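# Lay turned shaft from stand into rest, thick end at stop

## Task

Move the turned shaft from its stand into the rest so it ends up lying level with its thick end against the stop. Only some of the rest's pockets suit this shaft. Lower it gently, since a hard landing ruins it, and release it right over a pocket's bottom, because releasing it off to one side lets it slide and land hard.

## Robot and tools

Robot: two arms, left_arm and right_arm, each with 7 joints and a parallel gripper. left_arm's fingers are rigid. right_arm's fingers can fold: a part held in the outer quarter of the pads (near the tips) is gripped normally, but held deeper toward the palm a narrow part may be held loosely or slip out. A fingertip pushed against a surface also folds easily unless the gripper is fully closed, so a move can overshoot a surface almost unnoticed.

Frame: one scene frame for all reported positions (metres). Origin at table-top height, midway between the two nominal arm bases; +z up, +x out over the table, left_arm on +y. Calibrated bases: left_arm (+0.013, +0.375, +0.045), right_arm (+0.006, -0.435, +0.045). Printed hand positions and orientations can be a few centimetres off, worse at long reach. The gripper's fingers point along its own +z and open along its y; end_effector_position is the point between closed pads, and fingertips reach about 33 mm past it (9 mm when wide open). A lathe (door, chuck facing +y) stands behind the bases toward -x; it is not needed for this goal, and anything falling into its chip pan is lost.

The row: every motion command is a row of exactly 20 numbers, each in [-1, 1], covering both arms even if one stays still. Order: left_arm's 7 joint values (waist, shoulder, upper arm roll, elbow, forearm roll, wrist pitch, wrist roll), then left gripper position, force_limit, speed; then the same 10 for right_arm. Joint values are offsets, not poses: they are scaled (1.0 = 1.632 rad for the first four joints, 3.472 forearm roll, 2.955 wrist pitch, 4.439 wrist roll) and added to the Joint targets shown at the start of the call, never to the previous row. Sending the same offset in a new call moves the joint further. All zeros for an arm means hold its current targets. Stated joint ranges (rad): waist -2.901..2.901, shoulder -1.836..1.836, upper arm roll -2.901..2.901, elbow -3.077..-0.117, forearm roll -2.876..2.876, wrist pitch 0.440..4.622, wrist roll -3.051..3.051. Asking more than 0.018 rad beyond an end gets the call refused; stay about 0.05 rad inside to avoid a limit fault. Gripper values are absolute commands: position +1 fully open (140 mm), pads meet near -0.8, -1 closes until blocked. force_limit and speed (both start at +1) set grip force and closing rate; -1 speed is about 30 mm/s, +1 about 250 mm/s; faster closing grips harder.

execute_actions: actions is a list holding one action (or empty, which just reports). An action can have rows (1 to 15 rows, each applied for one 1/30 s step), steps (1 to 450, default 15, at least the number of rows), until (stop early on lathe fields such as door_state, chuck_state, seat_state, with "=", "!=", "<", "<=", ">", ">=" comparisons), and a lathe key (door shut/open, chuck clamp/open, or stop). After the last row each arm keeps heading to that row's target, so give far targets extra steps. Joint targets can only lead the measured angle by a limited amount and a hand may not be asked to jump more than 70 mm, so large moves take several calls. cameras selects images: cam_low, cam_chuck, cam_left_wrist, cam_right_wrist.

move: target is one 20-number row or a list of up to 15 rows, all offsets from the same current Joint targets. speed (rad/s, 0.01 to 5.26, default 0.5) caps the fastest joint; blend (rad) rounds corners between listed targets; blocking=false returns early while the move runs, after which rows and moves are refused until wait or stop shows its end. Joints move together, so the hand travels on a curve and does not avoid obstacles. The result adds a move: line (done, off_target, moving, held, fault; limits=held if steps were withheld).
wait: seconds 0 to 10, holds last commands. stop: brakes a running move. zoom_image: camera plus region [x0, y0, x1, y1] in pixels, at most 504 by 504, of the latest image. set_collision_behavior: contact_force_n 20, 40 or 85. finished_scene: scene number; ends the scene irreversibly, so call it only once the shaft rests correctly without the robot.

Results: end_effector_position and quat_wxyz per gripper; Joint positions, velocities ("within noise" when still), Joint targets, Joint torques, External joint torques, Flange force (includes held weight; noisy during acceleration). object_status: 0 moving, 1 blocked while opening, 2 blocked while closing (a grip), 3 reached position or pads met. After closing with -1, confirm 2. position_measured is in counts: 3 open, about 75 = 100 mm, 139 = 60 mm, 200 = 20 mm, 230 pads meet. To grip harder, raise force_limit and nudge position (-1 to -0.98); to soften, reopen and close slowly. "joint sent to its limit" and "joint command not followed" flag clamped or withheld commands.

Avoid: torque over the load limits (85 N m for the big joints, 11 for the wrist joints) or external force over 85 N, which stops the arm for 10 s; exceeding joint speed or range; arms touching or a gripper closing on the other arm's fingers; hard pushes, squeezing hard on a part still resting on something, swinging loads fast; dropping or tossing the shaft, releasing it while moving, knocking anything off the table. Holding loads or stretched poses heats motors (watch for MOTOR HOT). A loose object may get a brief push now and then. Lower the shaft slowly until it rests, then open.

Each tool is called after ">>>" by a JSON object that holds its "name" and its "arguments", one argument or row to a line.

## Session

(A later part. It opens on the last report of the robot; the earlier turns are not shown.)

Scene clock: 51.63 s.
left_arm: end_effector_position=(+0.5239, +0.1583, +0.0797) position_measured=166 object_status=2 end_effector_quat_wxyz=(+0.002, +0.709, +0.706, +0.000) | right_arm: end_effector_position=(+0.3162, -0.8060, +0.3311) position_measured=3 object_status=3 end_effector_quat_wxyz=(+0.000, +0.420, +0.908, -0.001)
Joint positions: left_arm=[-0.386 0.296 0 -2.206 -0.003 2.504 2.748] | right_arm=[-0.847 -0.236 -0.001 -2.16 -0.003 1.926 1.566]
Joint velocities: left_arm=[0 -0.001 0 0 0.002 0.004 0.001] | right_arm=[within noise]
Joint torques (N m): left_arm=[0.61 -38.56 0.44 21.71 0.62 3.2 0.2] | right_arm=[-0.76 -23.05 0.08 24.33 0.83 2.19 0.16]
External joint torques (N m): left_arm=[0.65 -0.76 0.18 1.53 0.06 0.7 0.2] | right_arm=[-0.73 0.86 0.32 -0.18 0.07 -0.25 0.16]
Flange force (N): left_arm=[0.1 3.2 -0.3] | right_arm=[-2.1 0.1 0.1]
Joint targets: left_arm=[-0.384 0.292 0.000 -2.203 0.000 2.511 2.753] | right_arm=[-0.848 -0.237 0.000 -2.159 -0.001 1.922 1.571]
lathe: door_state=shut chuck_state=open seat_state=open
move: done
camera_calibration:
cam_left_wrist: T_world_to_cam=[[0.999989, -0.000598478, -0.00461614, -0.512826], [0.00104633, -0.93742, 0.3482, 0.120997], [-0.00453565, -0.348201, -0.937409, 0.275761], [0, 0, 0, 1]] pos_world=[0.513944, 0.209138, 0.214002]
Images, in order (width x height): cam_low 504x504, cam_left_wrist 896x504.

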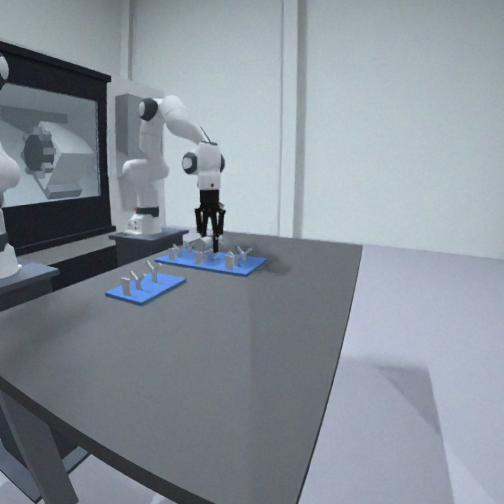

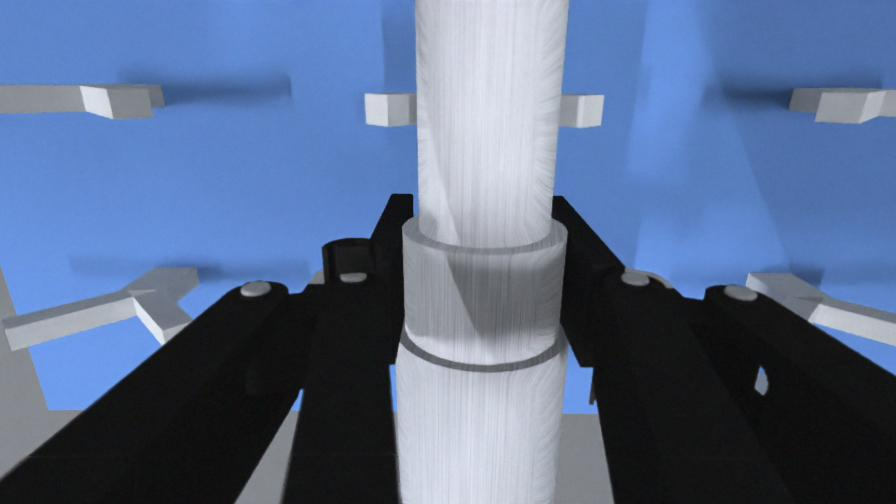

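>>> {"name": "move", "arguments": {
  "target": [
    [0,0.0025,0,-0.0002,0,0.0015,0,-1,1,-1,0,0,0,0,0,0,0,1,1,1],
    [-0.002,0.0037,0,0.002,0,0.001,-0.00075,-1,1,-1,0,0,0,0,0,0,0,1,1,1]
  ],
  "speed": 0.01,
  "cameras": []
}}

>>> {"name": "move", "arguments": {
  "target": [-0.002,0.0012,0,0.0022,0,-0.0005,-0.00075,-1,1,-1,0,0,0,0,0,0,0,1,1,1],
  "speed": 0.01,
  "cameras": ["cam_left_wrist","cam_low"]
}}

>>> {"name": "zoom_image", "arguments": {
  "camera": "cam_low",
  "region": [180, 225, 220, 265]
}}

Scene clock: 52.87 s.
left_arm: end_effector_position=(+0.5244, +0.1581, +0.0774) position_measured=166 object_status=2 end_effector_quat_wxyz=(+0.002, +0.709, +0.705, +0.000) | right_arm: end_effector_position=(+0.3162, -0.8060, +0.3311) position_measured=3 object_status=3 end_effector_quat_wxyz=(+0.000, +0.420, +0.908, -0.001)
Joint positions: left_arm=[-0.386 0.301 0 -2.204 -0.003 2.509 2.748] | right_arm=[-0.847 -0.236 -0.001 -2.16 -0.003 1.926 1.566]
Joint velocities: within noise
Joint torques (N m): left_arm=[-0.57 -38.54 0.43 21.71 0.62 3.1 0.01] | right_arm=[-0.78 -23.05 0.1 24.32 0.82 2.19 0.17]
External joint torques (N m): left_arm=[-0.53 -0.72 0.16 1.68 0.07 0.61 0.01] | right_arm=[-0.8 1.06 0.28 -0.28 0.06 -0.25 0.17]
Flange force (N): left_arm=[-2.0 3.2 -0.4] | right_arm=[-2.4 0.0 0.4]
Joint targets: left_arm=[-0.388 0.298 0.000 -2.199 0.000 2.514 2.749] | right_arm=[-0.848 -0.237 0.000 -2.159 -0.001 1.922 1.571]
lathe: door_state=shut chuck_state=open seat_state=open
move: done
No camera images: "cameras" was empty.

Scene clock: 53.57 s.
left_arm: end_effector_position=(+0.5250, +0.1558, +0.0777) position_measured=166 object_status=2 end_effector_quat_wxyz=(+0.002, +0.710, +0.704, +0.000) | right_arm: end_effector_position=(+0.3162, -0.8060, +0.3311) position_measured=3 object_status=3 end_effector_quat_wxyz=(+0.000, +0.420, +0.908, -0.001)
Joint positions: left_arm=[-0.389 0.303 0 -2.201 -0.003 2.509 2.748] | right_arm=[-0.847 -0.236 -0.001 -2.16 -0.003 1.926 1.566]
Joint velocities: within noise
Joint torques (N m): left_arm=[-0.5 -38.84 0.47 22.34 0.62 2.91 -0.06] | right_arm=[-0.79 -23.02 0.1 24.26 0.82 2.19 0.16]
External joint torques (N m): left_arm=[-0.46 -0.89 0.19 2.23 0.07 0.41 -0.06] | right_arm=[-0.76 0.99 0.34 -0.28 0.06 -0.25 0.16]
Flange force (N): left_arm=[-2.7 4.9 -1.2] | right_arm=[-2.2 0.1 0.4]
Joint targets: left_arm=[-0.391 0.300 0.000 -2.196 0.000 2.512 2.746] | right_arm=[-0.848 -0.237 0.000 -2.159 -0.001 1.922 1.571]
lathe: door_state=shut chuck_state=open seat_state=open
move: done
camera_calibration:
cam_left_wrist: T_world_to_cam=[[0.999987, -0.00405397, -0.0030002, -0.513453], [-0.00275289, -0.937191, 0.348806, 0.121261], [-0.00422581, -0.348793, -0.93719, 0.272879], [0, 0, 0, 1]] pos_world=[0.514933, 0.206742, 0.211902]
Images, in order (width x height): cam_low 504x504, cam_left_wrist 896x504.

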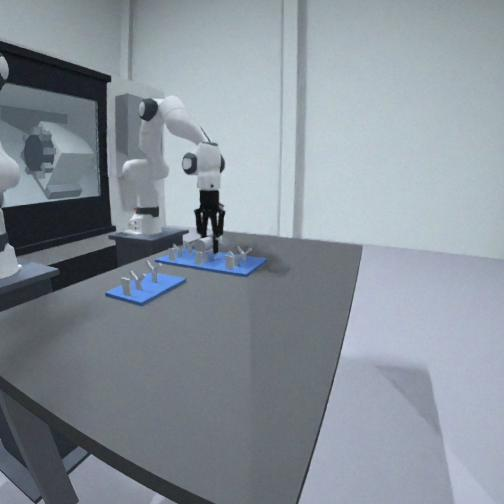

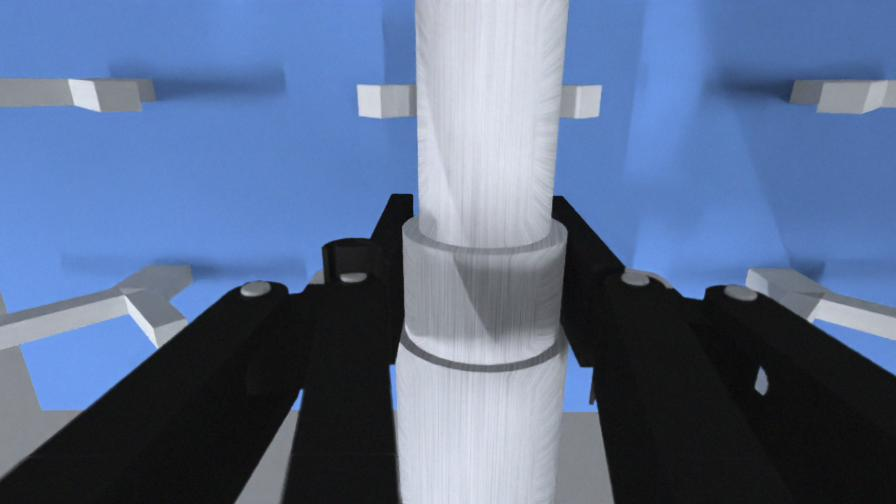

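Scaled by 12.600.

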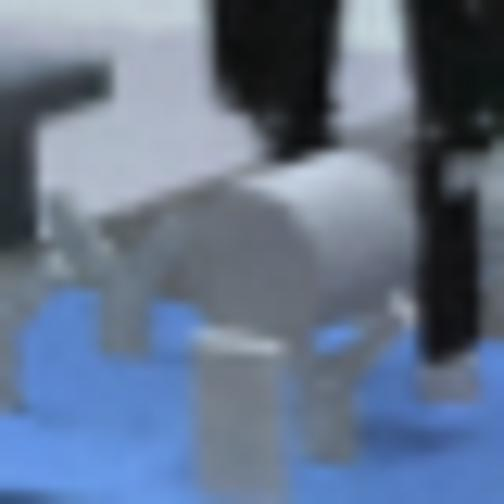

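>>> {"name": "move", "arguments": {
  "target": [-0.0026,-0.0007,0,-0.0013,0,0.0003,-0.001,-1,1,-1,0,0,0,0,0,0,0,1,1,1],
  "speed": 0.01,
  "cameras": []
}}

>>> {"name": "move", "arguments": {
  "target": [-0.002,0.0012,0,0.0022,0,-0.0005,-0.00075,-1,1,-1,0,0,0,0,0,0,0,1,1,1],
  "speed": 0.01,
  "cameras": ["cam_left_wrist"]
}}

Scene clock: 54.43 s.
left_arm: end_effector_position=(+0.5241, +0.1536, +0.0777) position_measured=166 object_status=2 end_effector_quat_wxyz=(+0.002, +0.711, +0.703, +0.000) | right_arm: end_effector_position=(+0.3162, -0.8060, +0.3311) position_measured=3 object_status=3 end_effector_quat_wxyz=(+0.000, +0.420, +0.908, -0.001)
Joint positions: left_arm=[-0.393 0.303 0 -2.201 -0.003 2.509 2.747] | right_arm=[-0.847 -0.236 -0.001 -2.16 -0.003 1.926 1.566]
Joint velocities: within noise
Joint torques (N m): left_arm=[-0.54 -39.18 0.49 21.48 0.62 2.99 -0.19] | right_arm=[-0.77 -23 0.11 24.31 0.84 2.2 0.21]
External joint torques (N m): left_arm=[-0.66 -1.09 0.07 1.28 0.07 0.48 -0.19] | right_arm=[-0.75 0.97 0.34 -0.2 0.07 -0.23 0.21]
Flange force (N): left_arm=[-1.7 1.0 -1.4] | right_arm=[-2.3 0.2 0.3]
Joint targets: left_arm=[-0.395 0.299 0.000 -2.198 0.000 2.513 2.742] | right_arm=[-0.848 -0.237 0.000 -2.159 -0.001 1.922 1.571]
lathe: door_state=shut chuck_state=open seat_state=open
move: done
No camera images: "cameras" was empty.

Scene clock: 55.13 s.
left_arm: end_effector_position=(+0.5237, +0.1528, +0.0777) position_measured=166 object_status=2 end_effector_quat_wxyz=(+0.002, +0.711, +0.704, +0.000) | right_arm: end_effector_position=(+0.3162, -0.8060, +0.3311) position_measured=3 object_status=3 end_effector_quat_wxyz=(+0.000, +0.420, +0.908, -0.001)
Joint positions: left_arm=[-0.395 0.304 0 -2.2 -0.003 2.508 2.744] | right_arm=[-0.847 -0.236 -0.001 -2.16 -0.003 1.926 1.566]
Joint velocities: within noise
Joint torques (N m): left_arm=[-1.46 -38.41 -0.53 22.41 0.6 3.07 -0.19] | right_arm=[-0.77 -23.06 0.1 24.26 0.84 2.19 0.15]
External joint torques (N m): left_arm=[-1.36 -0.49 -0.74 2.34 0.04 0.58 -0.19] | right_arm=[-0.83 0.93 0.24 -0.28 0.07 -0.25 0.15]
Flange force (N): left_arm=[-4.9 5.2 0.0] | right_arm=[-2.0 -0.1 0.4]
Joint targets: left_arm=[-0.398 0.301 0.000 -2.194 0.000 2.512 2.738] | right_arm=[-0.848 -0.237 0.000 -2.159 -0.001 1.922 1.571]
lathe: door_state=shut chuck_state=open seat_state=open
move: done
camera_calibration:
cam_left_wrist: T_world_to_cam=[[0.999977, -0.00584389, -0.00350446, -0.511885], [-0.00425567, -0.93726, 0.348606, 0.119183], [-0.0053218, -0.348583, -0.937263, 0.272329], [0, 0, 0, 1]] pos_world=[0.513829, 0.203643, 0.211902]
Images, in order (width x height): cam_left_wrist 896x504.

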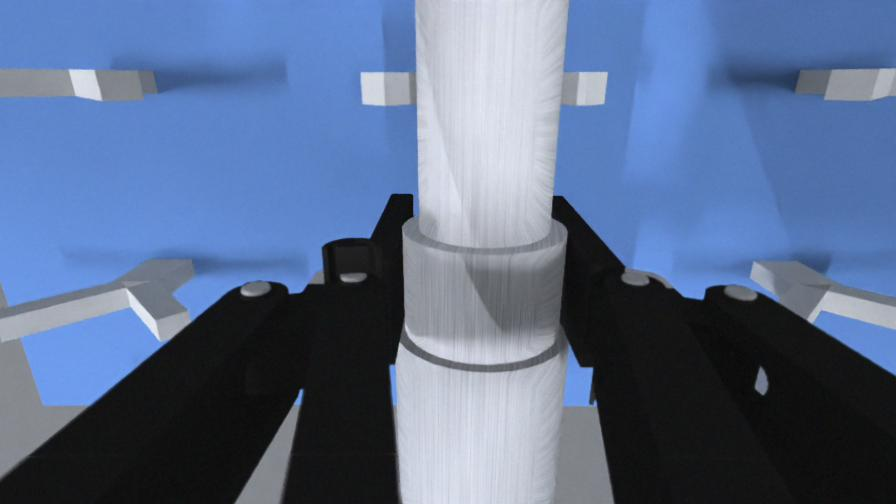

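>>> {"name": "move", "arguments": {
  "target": [-0.002,0.001,0,0.0018,0,-0.0005,-0.00075,-1,1,-1,0,0,0,0,0,0,0,1,1,1],
  "speed": 0.01,
  "cameras": ["cam_low"]
}}

>>> {"name": "zoom_image", "arguments": {
  "camera": "cam_low",
  "region": [180, 225, 220, 265]
}}

Scene clock: 55.90 s.
left_arm: end_effector_position=(+0.5237, +0.1527, +0.0777) position_measured=166 object_status=2 end_effector_quat_wxyz=(+0.001, +0.710, +0.704, +0.000) | right_arm: end_effector_position=(+0.3162, -0.8060, +0.3311) position_measured=3 object_status=3 end_effector_quat_wxyz=(+0.000, +0.420, +0.908, -0.001)
Joint positions: left_arm=[-0.397 0.305 0.001 -2.198 -0.002 2.504 2.742] | right_arm=[-0.847 -0.236 -0.001 -2.16 -0.003 1.926 1.566]
Joint velocities: within noise
Joint torques (N m): left_arm=[-2.33 -38.1 -1.07 22.42 0.4 3.3 -0.31] | right_arm=[-0.79 -23.02 0.08 24.34 0.82 2.18 0.14]
External joint torques (N m): left_arm=[-2.33 -0.09 -1.38 2.28 -0.16 0.81 -0.31] | right_arm=[-0.8 0.98 0.27 -0.22 0.06 -0.26 0.14]
Flange force (N): left_arm=[-6.7 4.9 1.3] | right_arm=[-2.3 -0.1 0.2]
Joint targets: left_arm=[-0.402 0.303 0.000 -2.191 0.000 2.510 2.735] | right_arm=[-0.848 -0.237 0.000 -2.159 -0.001 1.922 1.571]
lathe: door_state=shut chuck_state=open seat_state=open
move: done
Images, in order (width x height): cam_low 504x504.

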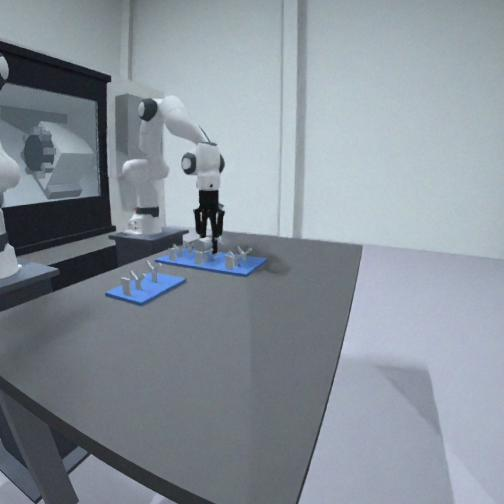

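Scaled by 12.600.

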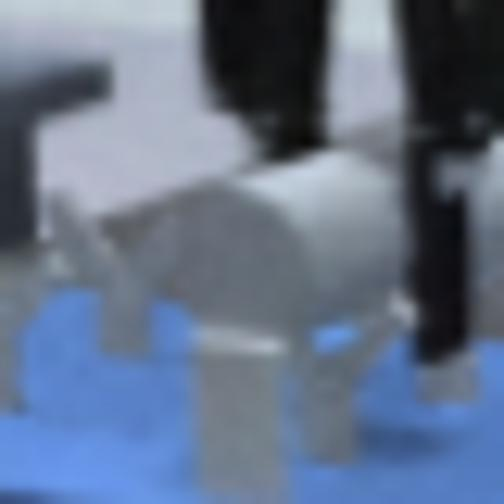

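>>> {"name": "move", "arguments": {
  "target": [0.0025,0.0013,0,-0.0025,0,0.0018,0.0009,-1,1,-1,0,0,0,0,0,0,0,1,1,1],
  "speed": 0.01,
  "cameras": []
}}

>>> {"name": "move", "arguments": {
  "target": [0,0.0019,0,-0.0002,0,0.0011,0,-1,1,-1,0,0,0,0,0,0,0,1,1,1],
  "speed": 0.01,
  "cameras": ["cam_left_wrist"]
}}

Scene clock: 56.77 s.
left_arm: end_effector_position=(+0.5239, +0.1527, +0.0766) position_measured=166 object_status=2 end_effector_quat_wxyz=(+0.001, +0.710, +0.704, +0.000) | right_arm: end_effector_position=(+0.3162, -0.8059, +0.3311) position_measured=3 object_status=3 end_effector_quat_wxyz=(+0.000, +0.420, +0.908, -0.001)
Joint positions: left_arm=[-0.397 0.307 0.001 -2.198 -0.002 2.508 2.741] | right_arm=[-0.847 -0.236 -0.001 -2.16 -0.003 1.926 1.566]
Joint velocities: within noise
Joint torques (N m): left_arm=[-0.89 -38.28 -1.22 21.39 0.39 3.48 -0.06] | right_arm=[-0.77 -23.01 0.04 24.27 0.83 2.18 0.16]
External joint torques (N m): left_arm=[-0.96 -0.19 -1.62 1.24 -0.16 0.98 -0.06] | right_arm=[-0.81 1.04 0.2 -0.31 0.07 -0.26 0.16]
Flange force (N): left_arm=[-3.0 1.8 1.6] | right_arm=[-2.2 -0.1 0.4]
Joint targets: left_arm=[-0.398 0.305 0.000 -2.195 0.000 2.515 2.739] | right_arm=[-0.848 -0.237 0.000 -2.159 -0.001 1.922 1.571]
lathe: door_state=shut chuck_state=open seat_state=open
move: done
No camera images: "cameras" was empty.

Scene clock: 57.47 s.
left_arm: end_effector_position=(+0.5238, +0.1528, +0.0746) position_measured=166 object_status=2 end_effector_quat_wxyz=(+0.001, +0.710, +0.704, +0.000) | right_arm: end_effector_position=(+0.3162, -0.8059, +0.3311) position_measured=3 object_status=3 end_effector_quat_wxyz=(+0.000, +0.420, +0.908, -0.001)
Joint positions: left_arm=[-0.397 0.311 0.001 -2.198 -0.002 2.512 2.741] | right_arm=[-0.847 -0.236 -0.001 -2.16 -0.003 1.926 1.566]
Joint velocities: within noise
Joint torques (N m): left_arm=[-0.08 -38.74 0.3 21.3 0.49 3.36 -0.06] | right_arm=[-0.78 -23.07 0.06 24.28 0.83 2.19 0.17]
External joint torques (N m): left_arm=[0.05 -0.61 0.08 1.24 -0.06 0.86 -0.06] | right_arm=[-0.8 1 0.24 -0.32 0.07 -0.26 0.17]
Flange force (N): left_arm=[-0.8 1.8 0.5] | right_arm=[-2.1 0.0 0.5]
Joint targets: left_arm=[-0.398 0.308 0.000 -2.196 0.000 2.519 2.739] | right_arm=[-0.848 -0.237 0.000 -2.159 -0.001 1.922 1.571]
lathe: door_state=shut chuck_state=open seat_state=open
move: done
camera_calibration:
cam_left_wrist: T_world_to_cam=[[0.99998, -0.00414037, -0.00468071, -0.512104], [-0.00225691, -0.937742, 0.347327, 0.119437], [-0.00582736, -0.347309, -0.937733, 0.269672], [0, 0, 0, 1]] pos_world=[0.513935, 0.20354, 0.209]
Images, in order (width x height): cam_left_wrist 896x504.

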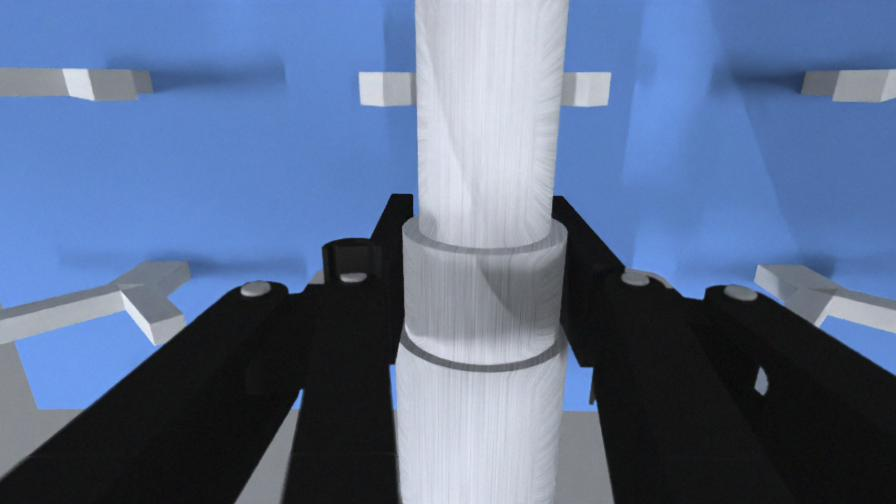

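>>> {"name": "move", "arguments": {
  "target": [0,0.0016,0,-0.0002,0,0.0010,0,-1,1,-1,0,0,0,0,0,0,0,1,1,1],
  "speed": 0.01,
  "cameras": []
}}

>>> {"name": "move", "arguments": {
  "target": [0,0.0012,0,-0.0001,0,0.0008,0,-1,1,-1,0,0,0,0,0,0,0,1,1,1],
  "speed": 0.01,
  "cameras": ["cam_left_wrist","cam_low"]
}}

>>> {"name": "zoom_image", "arguments": {
  "camera": "cam_low",
  "region": [180, 225, 220, 265]
}}

Scene clock: 58.33 s.
left_arm: end_effector_position=(+0.5238, +0.1527, +0.0745) position_measured=166 object_status=2 end_effector_quat_wxyz=(+0.001, +0.710, +0.704, +0.000) | right_arm: end_effector_position=(+0.3162, -0.8059, +0.3311) position_measured=3 object_status=3 end_effector_quat_wxyz=(+0.000, +0.420, +0.908, -0.001)
Joint positions: left_arm=[-0.397 0.311 0.001 -2.199 -0.002 2.513 2.741] | right_arm=[-0.847 -0.236 -0.001 -2.16 -0.003 1.926 1.566]
Joint velocities: within noise
Joint torques (N m): left_arm=[-0.12 -37.45 0.33 21.22 0.51 3.65 -0.05] | right_arm=[-0.77 -23.04 0.1 24.29 0.82 2.19 0.18]
External joint torques (N m): left_arm=[-0.26 0.67 -0.13 1.15 -0.04 1.14 -0.05] | right_arm=[-0.75 1.04 0.33 -0.34 0.06 -0.27 0.18]
Flange force (N): left_arm=[-2.1 3.7 3.8] | right_arm=[-2.1 0.1 0.5]
Joint targets: left_arm=[-0.398 0.310 0.000 -2.196 0.000 2.522 2.739] | right_arm=[-0.848 -0.237 0.000 -2.159 -0.001 1.922 1.571]
lathe: door_state=shut chuck_state=open seat_state=open
move: done
No camera images: "cameras" was empty.

Scene clock: 59.03 s.
left_arm: end_effector_position=(+0.5239, +0.1527, +0.0744) position_measured=166 object_status=2 end_effector_quat_wxyz=(+0.002, +0.710, +0.705, +0.000) | right_arm: end_effector_position=(+0.3162, -0.8059, +0.3311) position_measured=3 object_status=3 end_effector_quat_wxyz=(+0.000, +0.420, +0.908, -0.001)
Joint positions: left_arm=[-0.397 0.311 0.001 -2.199 -0.002 2.513 2.74] | right_arm=[-0.847 -0.236 -0.001 -2.16 -0.003 1.926 1.566]
Joint velocities: within noise
Joint torques (N m): left_arm=[-0.1 -36.47 0.3 21.16 0.49 3.94 0] | right_arm=[-0.81 -23.03 0.08 24.31 0.83 2.19 0.17]
External joint torques (N m): left_arm=[-0.08 1.59 -0.02 1.13 -0.06 1.44 0] | right_arm=[-0.8 1.07 0.29 -0.34 0.07 -0.27 0.17]
Flange force (N): left_arm=[-2.4 5.4 6.3] | right_arm=[-2.2 0.0 0.5]
Joint targets: left_arm=[-0.398 0.312 0.000 -2.196 0.000 2.524 2.739] | right_arm=[-0.848 -0.237 0.000 -2.159 -0.001 1.922 1.571]
lathe: door_state=shut chuck_state=open seat_state=open
move: off_target (left_arm); left_arm: the wrist pitch is farthest, 0.011 rad from its target
camera_calibration:
cam_left_wrist: T_world_to_cam=[[0.999987, -0.00298371, -0.00415088, -0.512457], [-0.0013549, -0.937648, 0.347585, 0.11891], [-0.00492915, -0.347574, -0.937639, 0.268929], [0, 0, 0, 1]] pos_world=[0.513937, 0.203439, 0.2087]
Images, in order (width x height): cam_low 504x504, cam_left_wrist 896x504.

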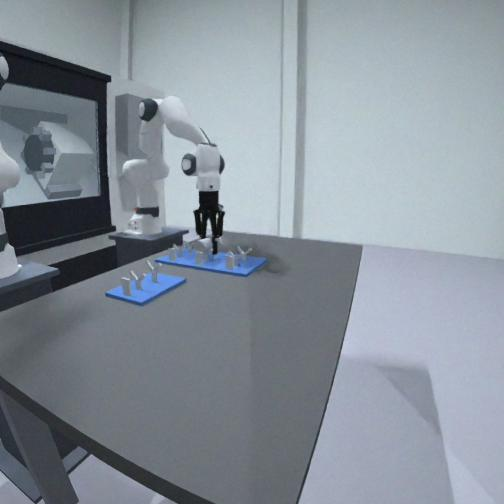

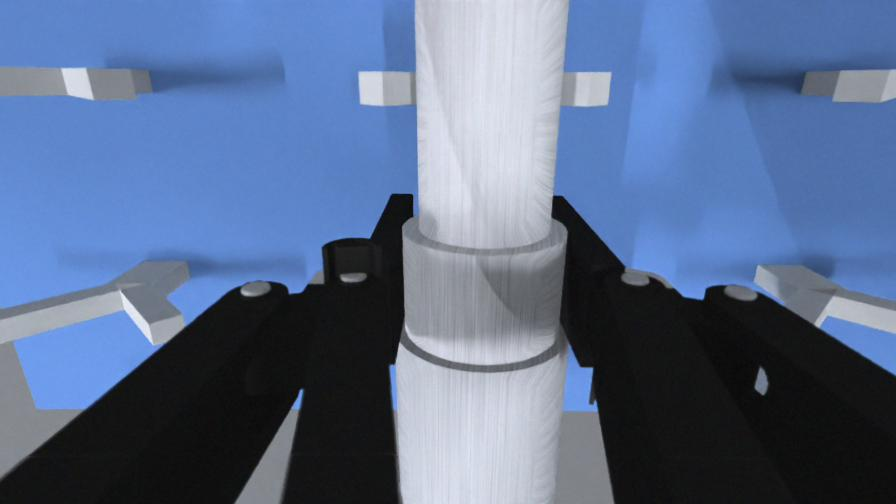

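Scaled by 12.600.

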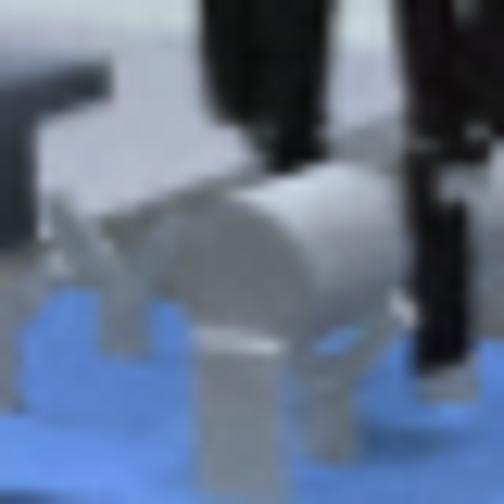

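>>> {"name": "execute_actions", "arguments": {
  "actions": [
    {"rows":[[0,0,0,0,0,0,0,0.1,1,-1,0,0,0,0,0,0,0,1,1,1]],"steps":75}
  ],
  "cameras": ["cam_left_wrist","cam_low"]
}}

>>> {"name": "zoom_image", "arguments": {
  "camera": "cam_low",
  "region": [180, 225, 220, 265]
}}

Scene clock: 61.80 s.
left_arm: end_effector_position=(+0.5271, +0.1512, +0.0755) position_measured=117 object_status=3 end_effector_quat_wxyz=(+0.006, +0.710, +0.705, +0.002) | right_arm: end_effector_position=(+0.3162, -0.8059, +0.3311) position_measured=3 object_status=3 end_effector_quat_wxyz=(+0.000, +0.420, +0.908, -0.001)
Joint positions: left_arm=[-0.397 0.312 0.001 -2.197 -0.002 2.522 2.74] | right_arm=[-0.847 -0.236 -0.001 -2.16 -0.003 1.926 1.566]
Joint velocities: within noise
Joint torques (N m): left_arm=[-0.12 -36.23 0.39 19.63 0.51 2.66 0] | right_arm=[-0.77 -23.09 0.12 24.35 0.83 2.2 0.15]
External joint torques (N m): left_arm=[-0.1 1.99 0.08 -0.45 -0.04 0.14 -0.01] | right_arm=[-0.75 0.94 0.34 -0.24 0.07 -0.25 0.15]
Flange force (N): left_arm=[-1.1 2.5 4.5] | right_arm=[-2.1 0.1 0.3]
Joint targets: left_arm=[-0.398 0.312 0.000 -2.196 0.000 2.524 2.739] | right_arm=[-0.848 -0.237 0.000 -2.159 -0.001 1.922 1.571]
lathe: door_state=shut chuck_state=open seat_state=open
camera_calibration:
cam_left_wrist: T_world_to_cam=[[0.999983, -0.0031162, 0.00488447, -0.516311], [-0.00463309, -0.936297, 0.351178, 0.118458], [0.00347897, -0.351195, -0.936296, 0.265494], [0, 0, 0, 1]] pos_world=[0.515928, 0.202543, 0.209502]
Images, in order (width x height): cam_low 504x504, cam_left_wrist 896x504.

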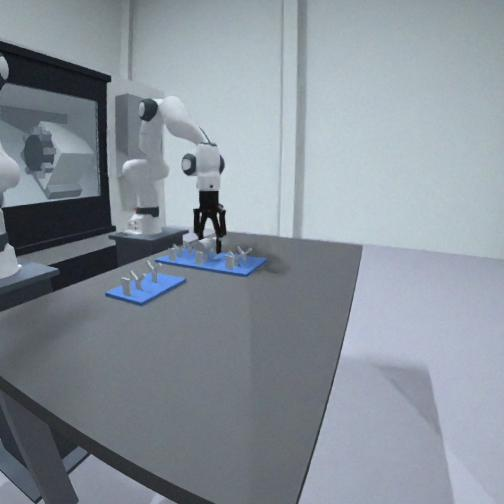

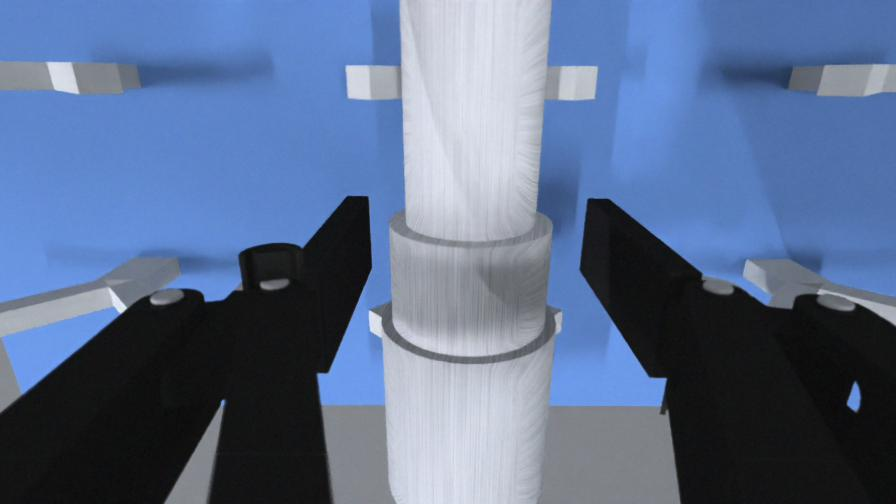

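Scaled by 12.600.

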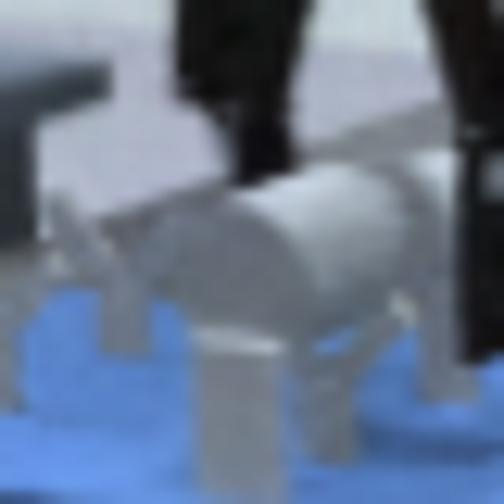

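Settled. Lift straight out.

>>> {"name": "move", "arguments": {
  "target": [0,-0.0735,0,0.015,0,-0.0541,0,0.11,1,-1,0,0,0,0,0,0,0,1,1,1],
  "speed": 0.1,
  "cameras": ["cam_left_wrist","cam_low"]
}}

>>> {"name": "zoom_image", "arguments": {
  "camera": "cam_low",
  "region": [170, 220, 230, 280]
}}

Scene clock: 64.03 s.
left_arm: end_effector_position=(+0.5239, +0.1525, +0.1374) position_measured=115 object_status=3 end_effector_quat_wxyz=(+0.000, +0.710, +0.705, -0.001) | right_arm: end_effector_position=(+0.3162, -0.8059, +0.3311) position_measured=3 object_status=3 end_effector_quat_wxyz=(+0.000, +0.420, +0.908, -0.001)
Joint positions: left_arm=[-0.397 0.194 0.001 -2.172 -0.002 2.367 2.74] | right_arm=[-0.847 -0.236 -0.001 -2.16 -0.003 1.926 1.566]
Joint velocities: left_arm=[-0.001 0 0 0.001 0 -0.005 0.001] | right_arm=[within noise]
Joint torques (N m): left_arm=[-0.1 -34.51 0.2 21.2 0.62 2.15 0] | right_arm=[-0.75 -23 0.04 24.32 0.83 2.18 0.19]
External joint torques (N m): left_arm=[-0.02 1.72 0.07 -0.65 -0.03 -0.35 0] | right_arm=[-0.89 1.09 0.08 -0.27 0.06 -0.26 0.19]
Flange force (N): left_arm=[-0.9 2.2 2.5] | right_arm=[-2.5 -0.3 0.4]
Joint targets: left_arm=[-0.398 0.192 0.000 -2.172 0.000 2.364 2.739] | right_arm=[-0.848 -0.237 0.000 -2.159 -0.001 1.922 1.571]
lathe: door_state=shut chuck_state=open seat_state=open
move: done
camera_calibration:
cam_left_wrist: T_world_to_cam=[[0.999973, -0.00325665, -0.00661135, -0.511867], [-0.000760249, -0.937868, 0.346991, 0.0965962], [-0.0073306, -0.346977, -0.937845, 0.329162], [0, 0, 0, 1]] pos_world=[0.514339, 0.203139, 0.2718]
Images, in order (width x height): cam_low 504x504, cam_left_wrist 896x504.

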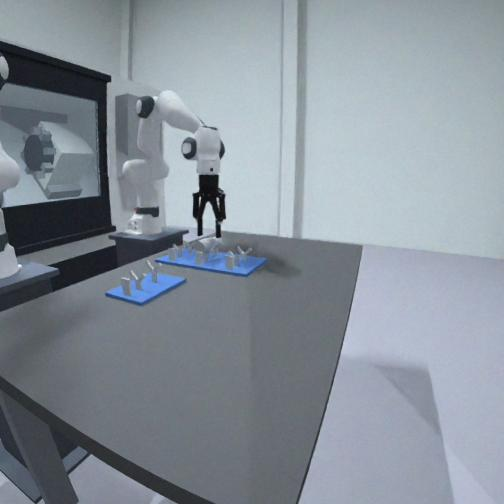

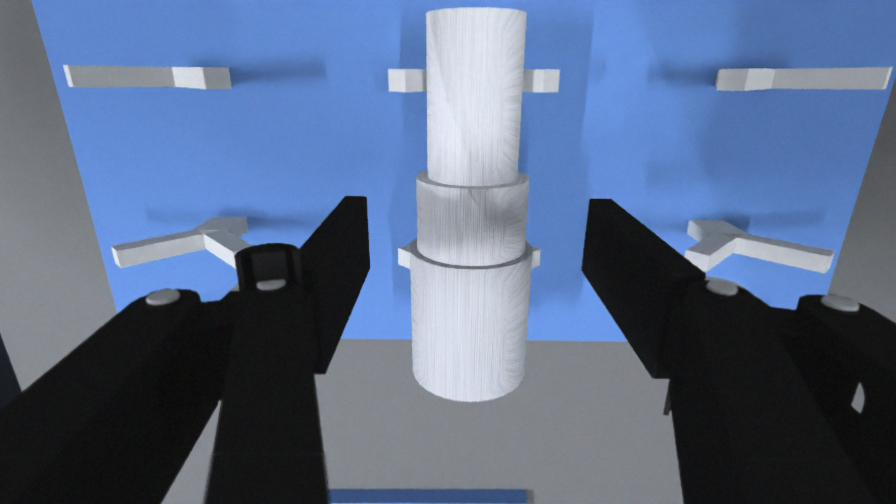

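Scaled by 8.400.

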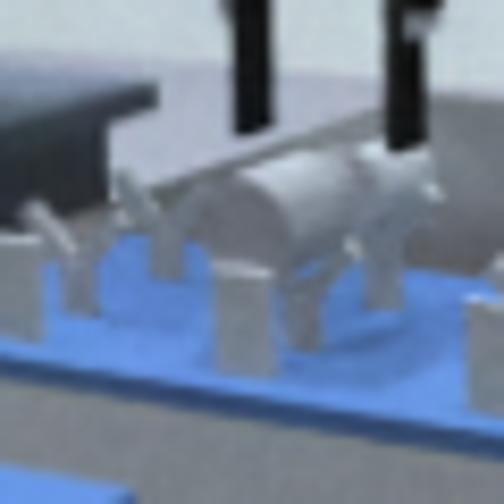

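>>> {"name": "finished_scene", "arguments": {
  "scene": 3
}}

The scene is finished: the task was done.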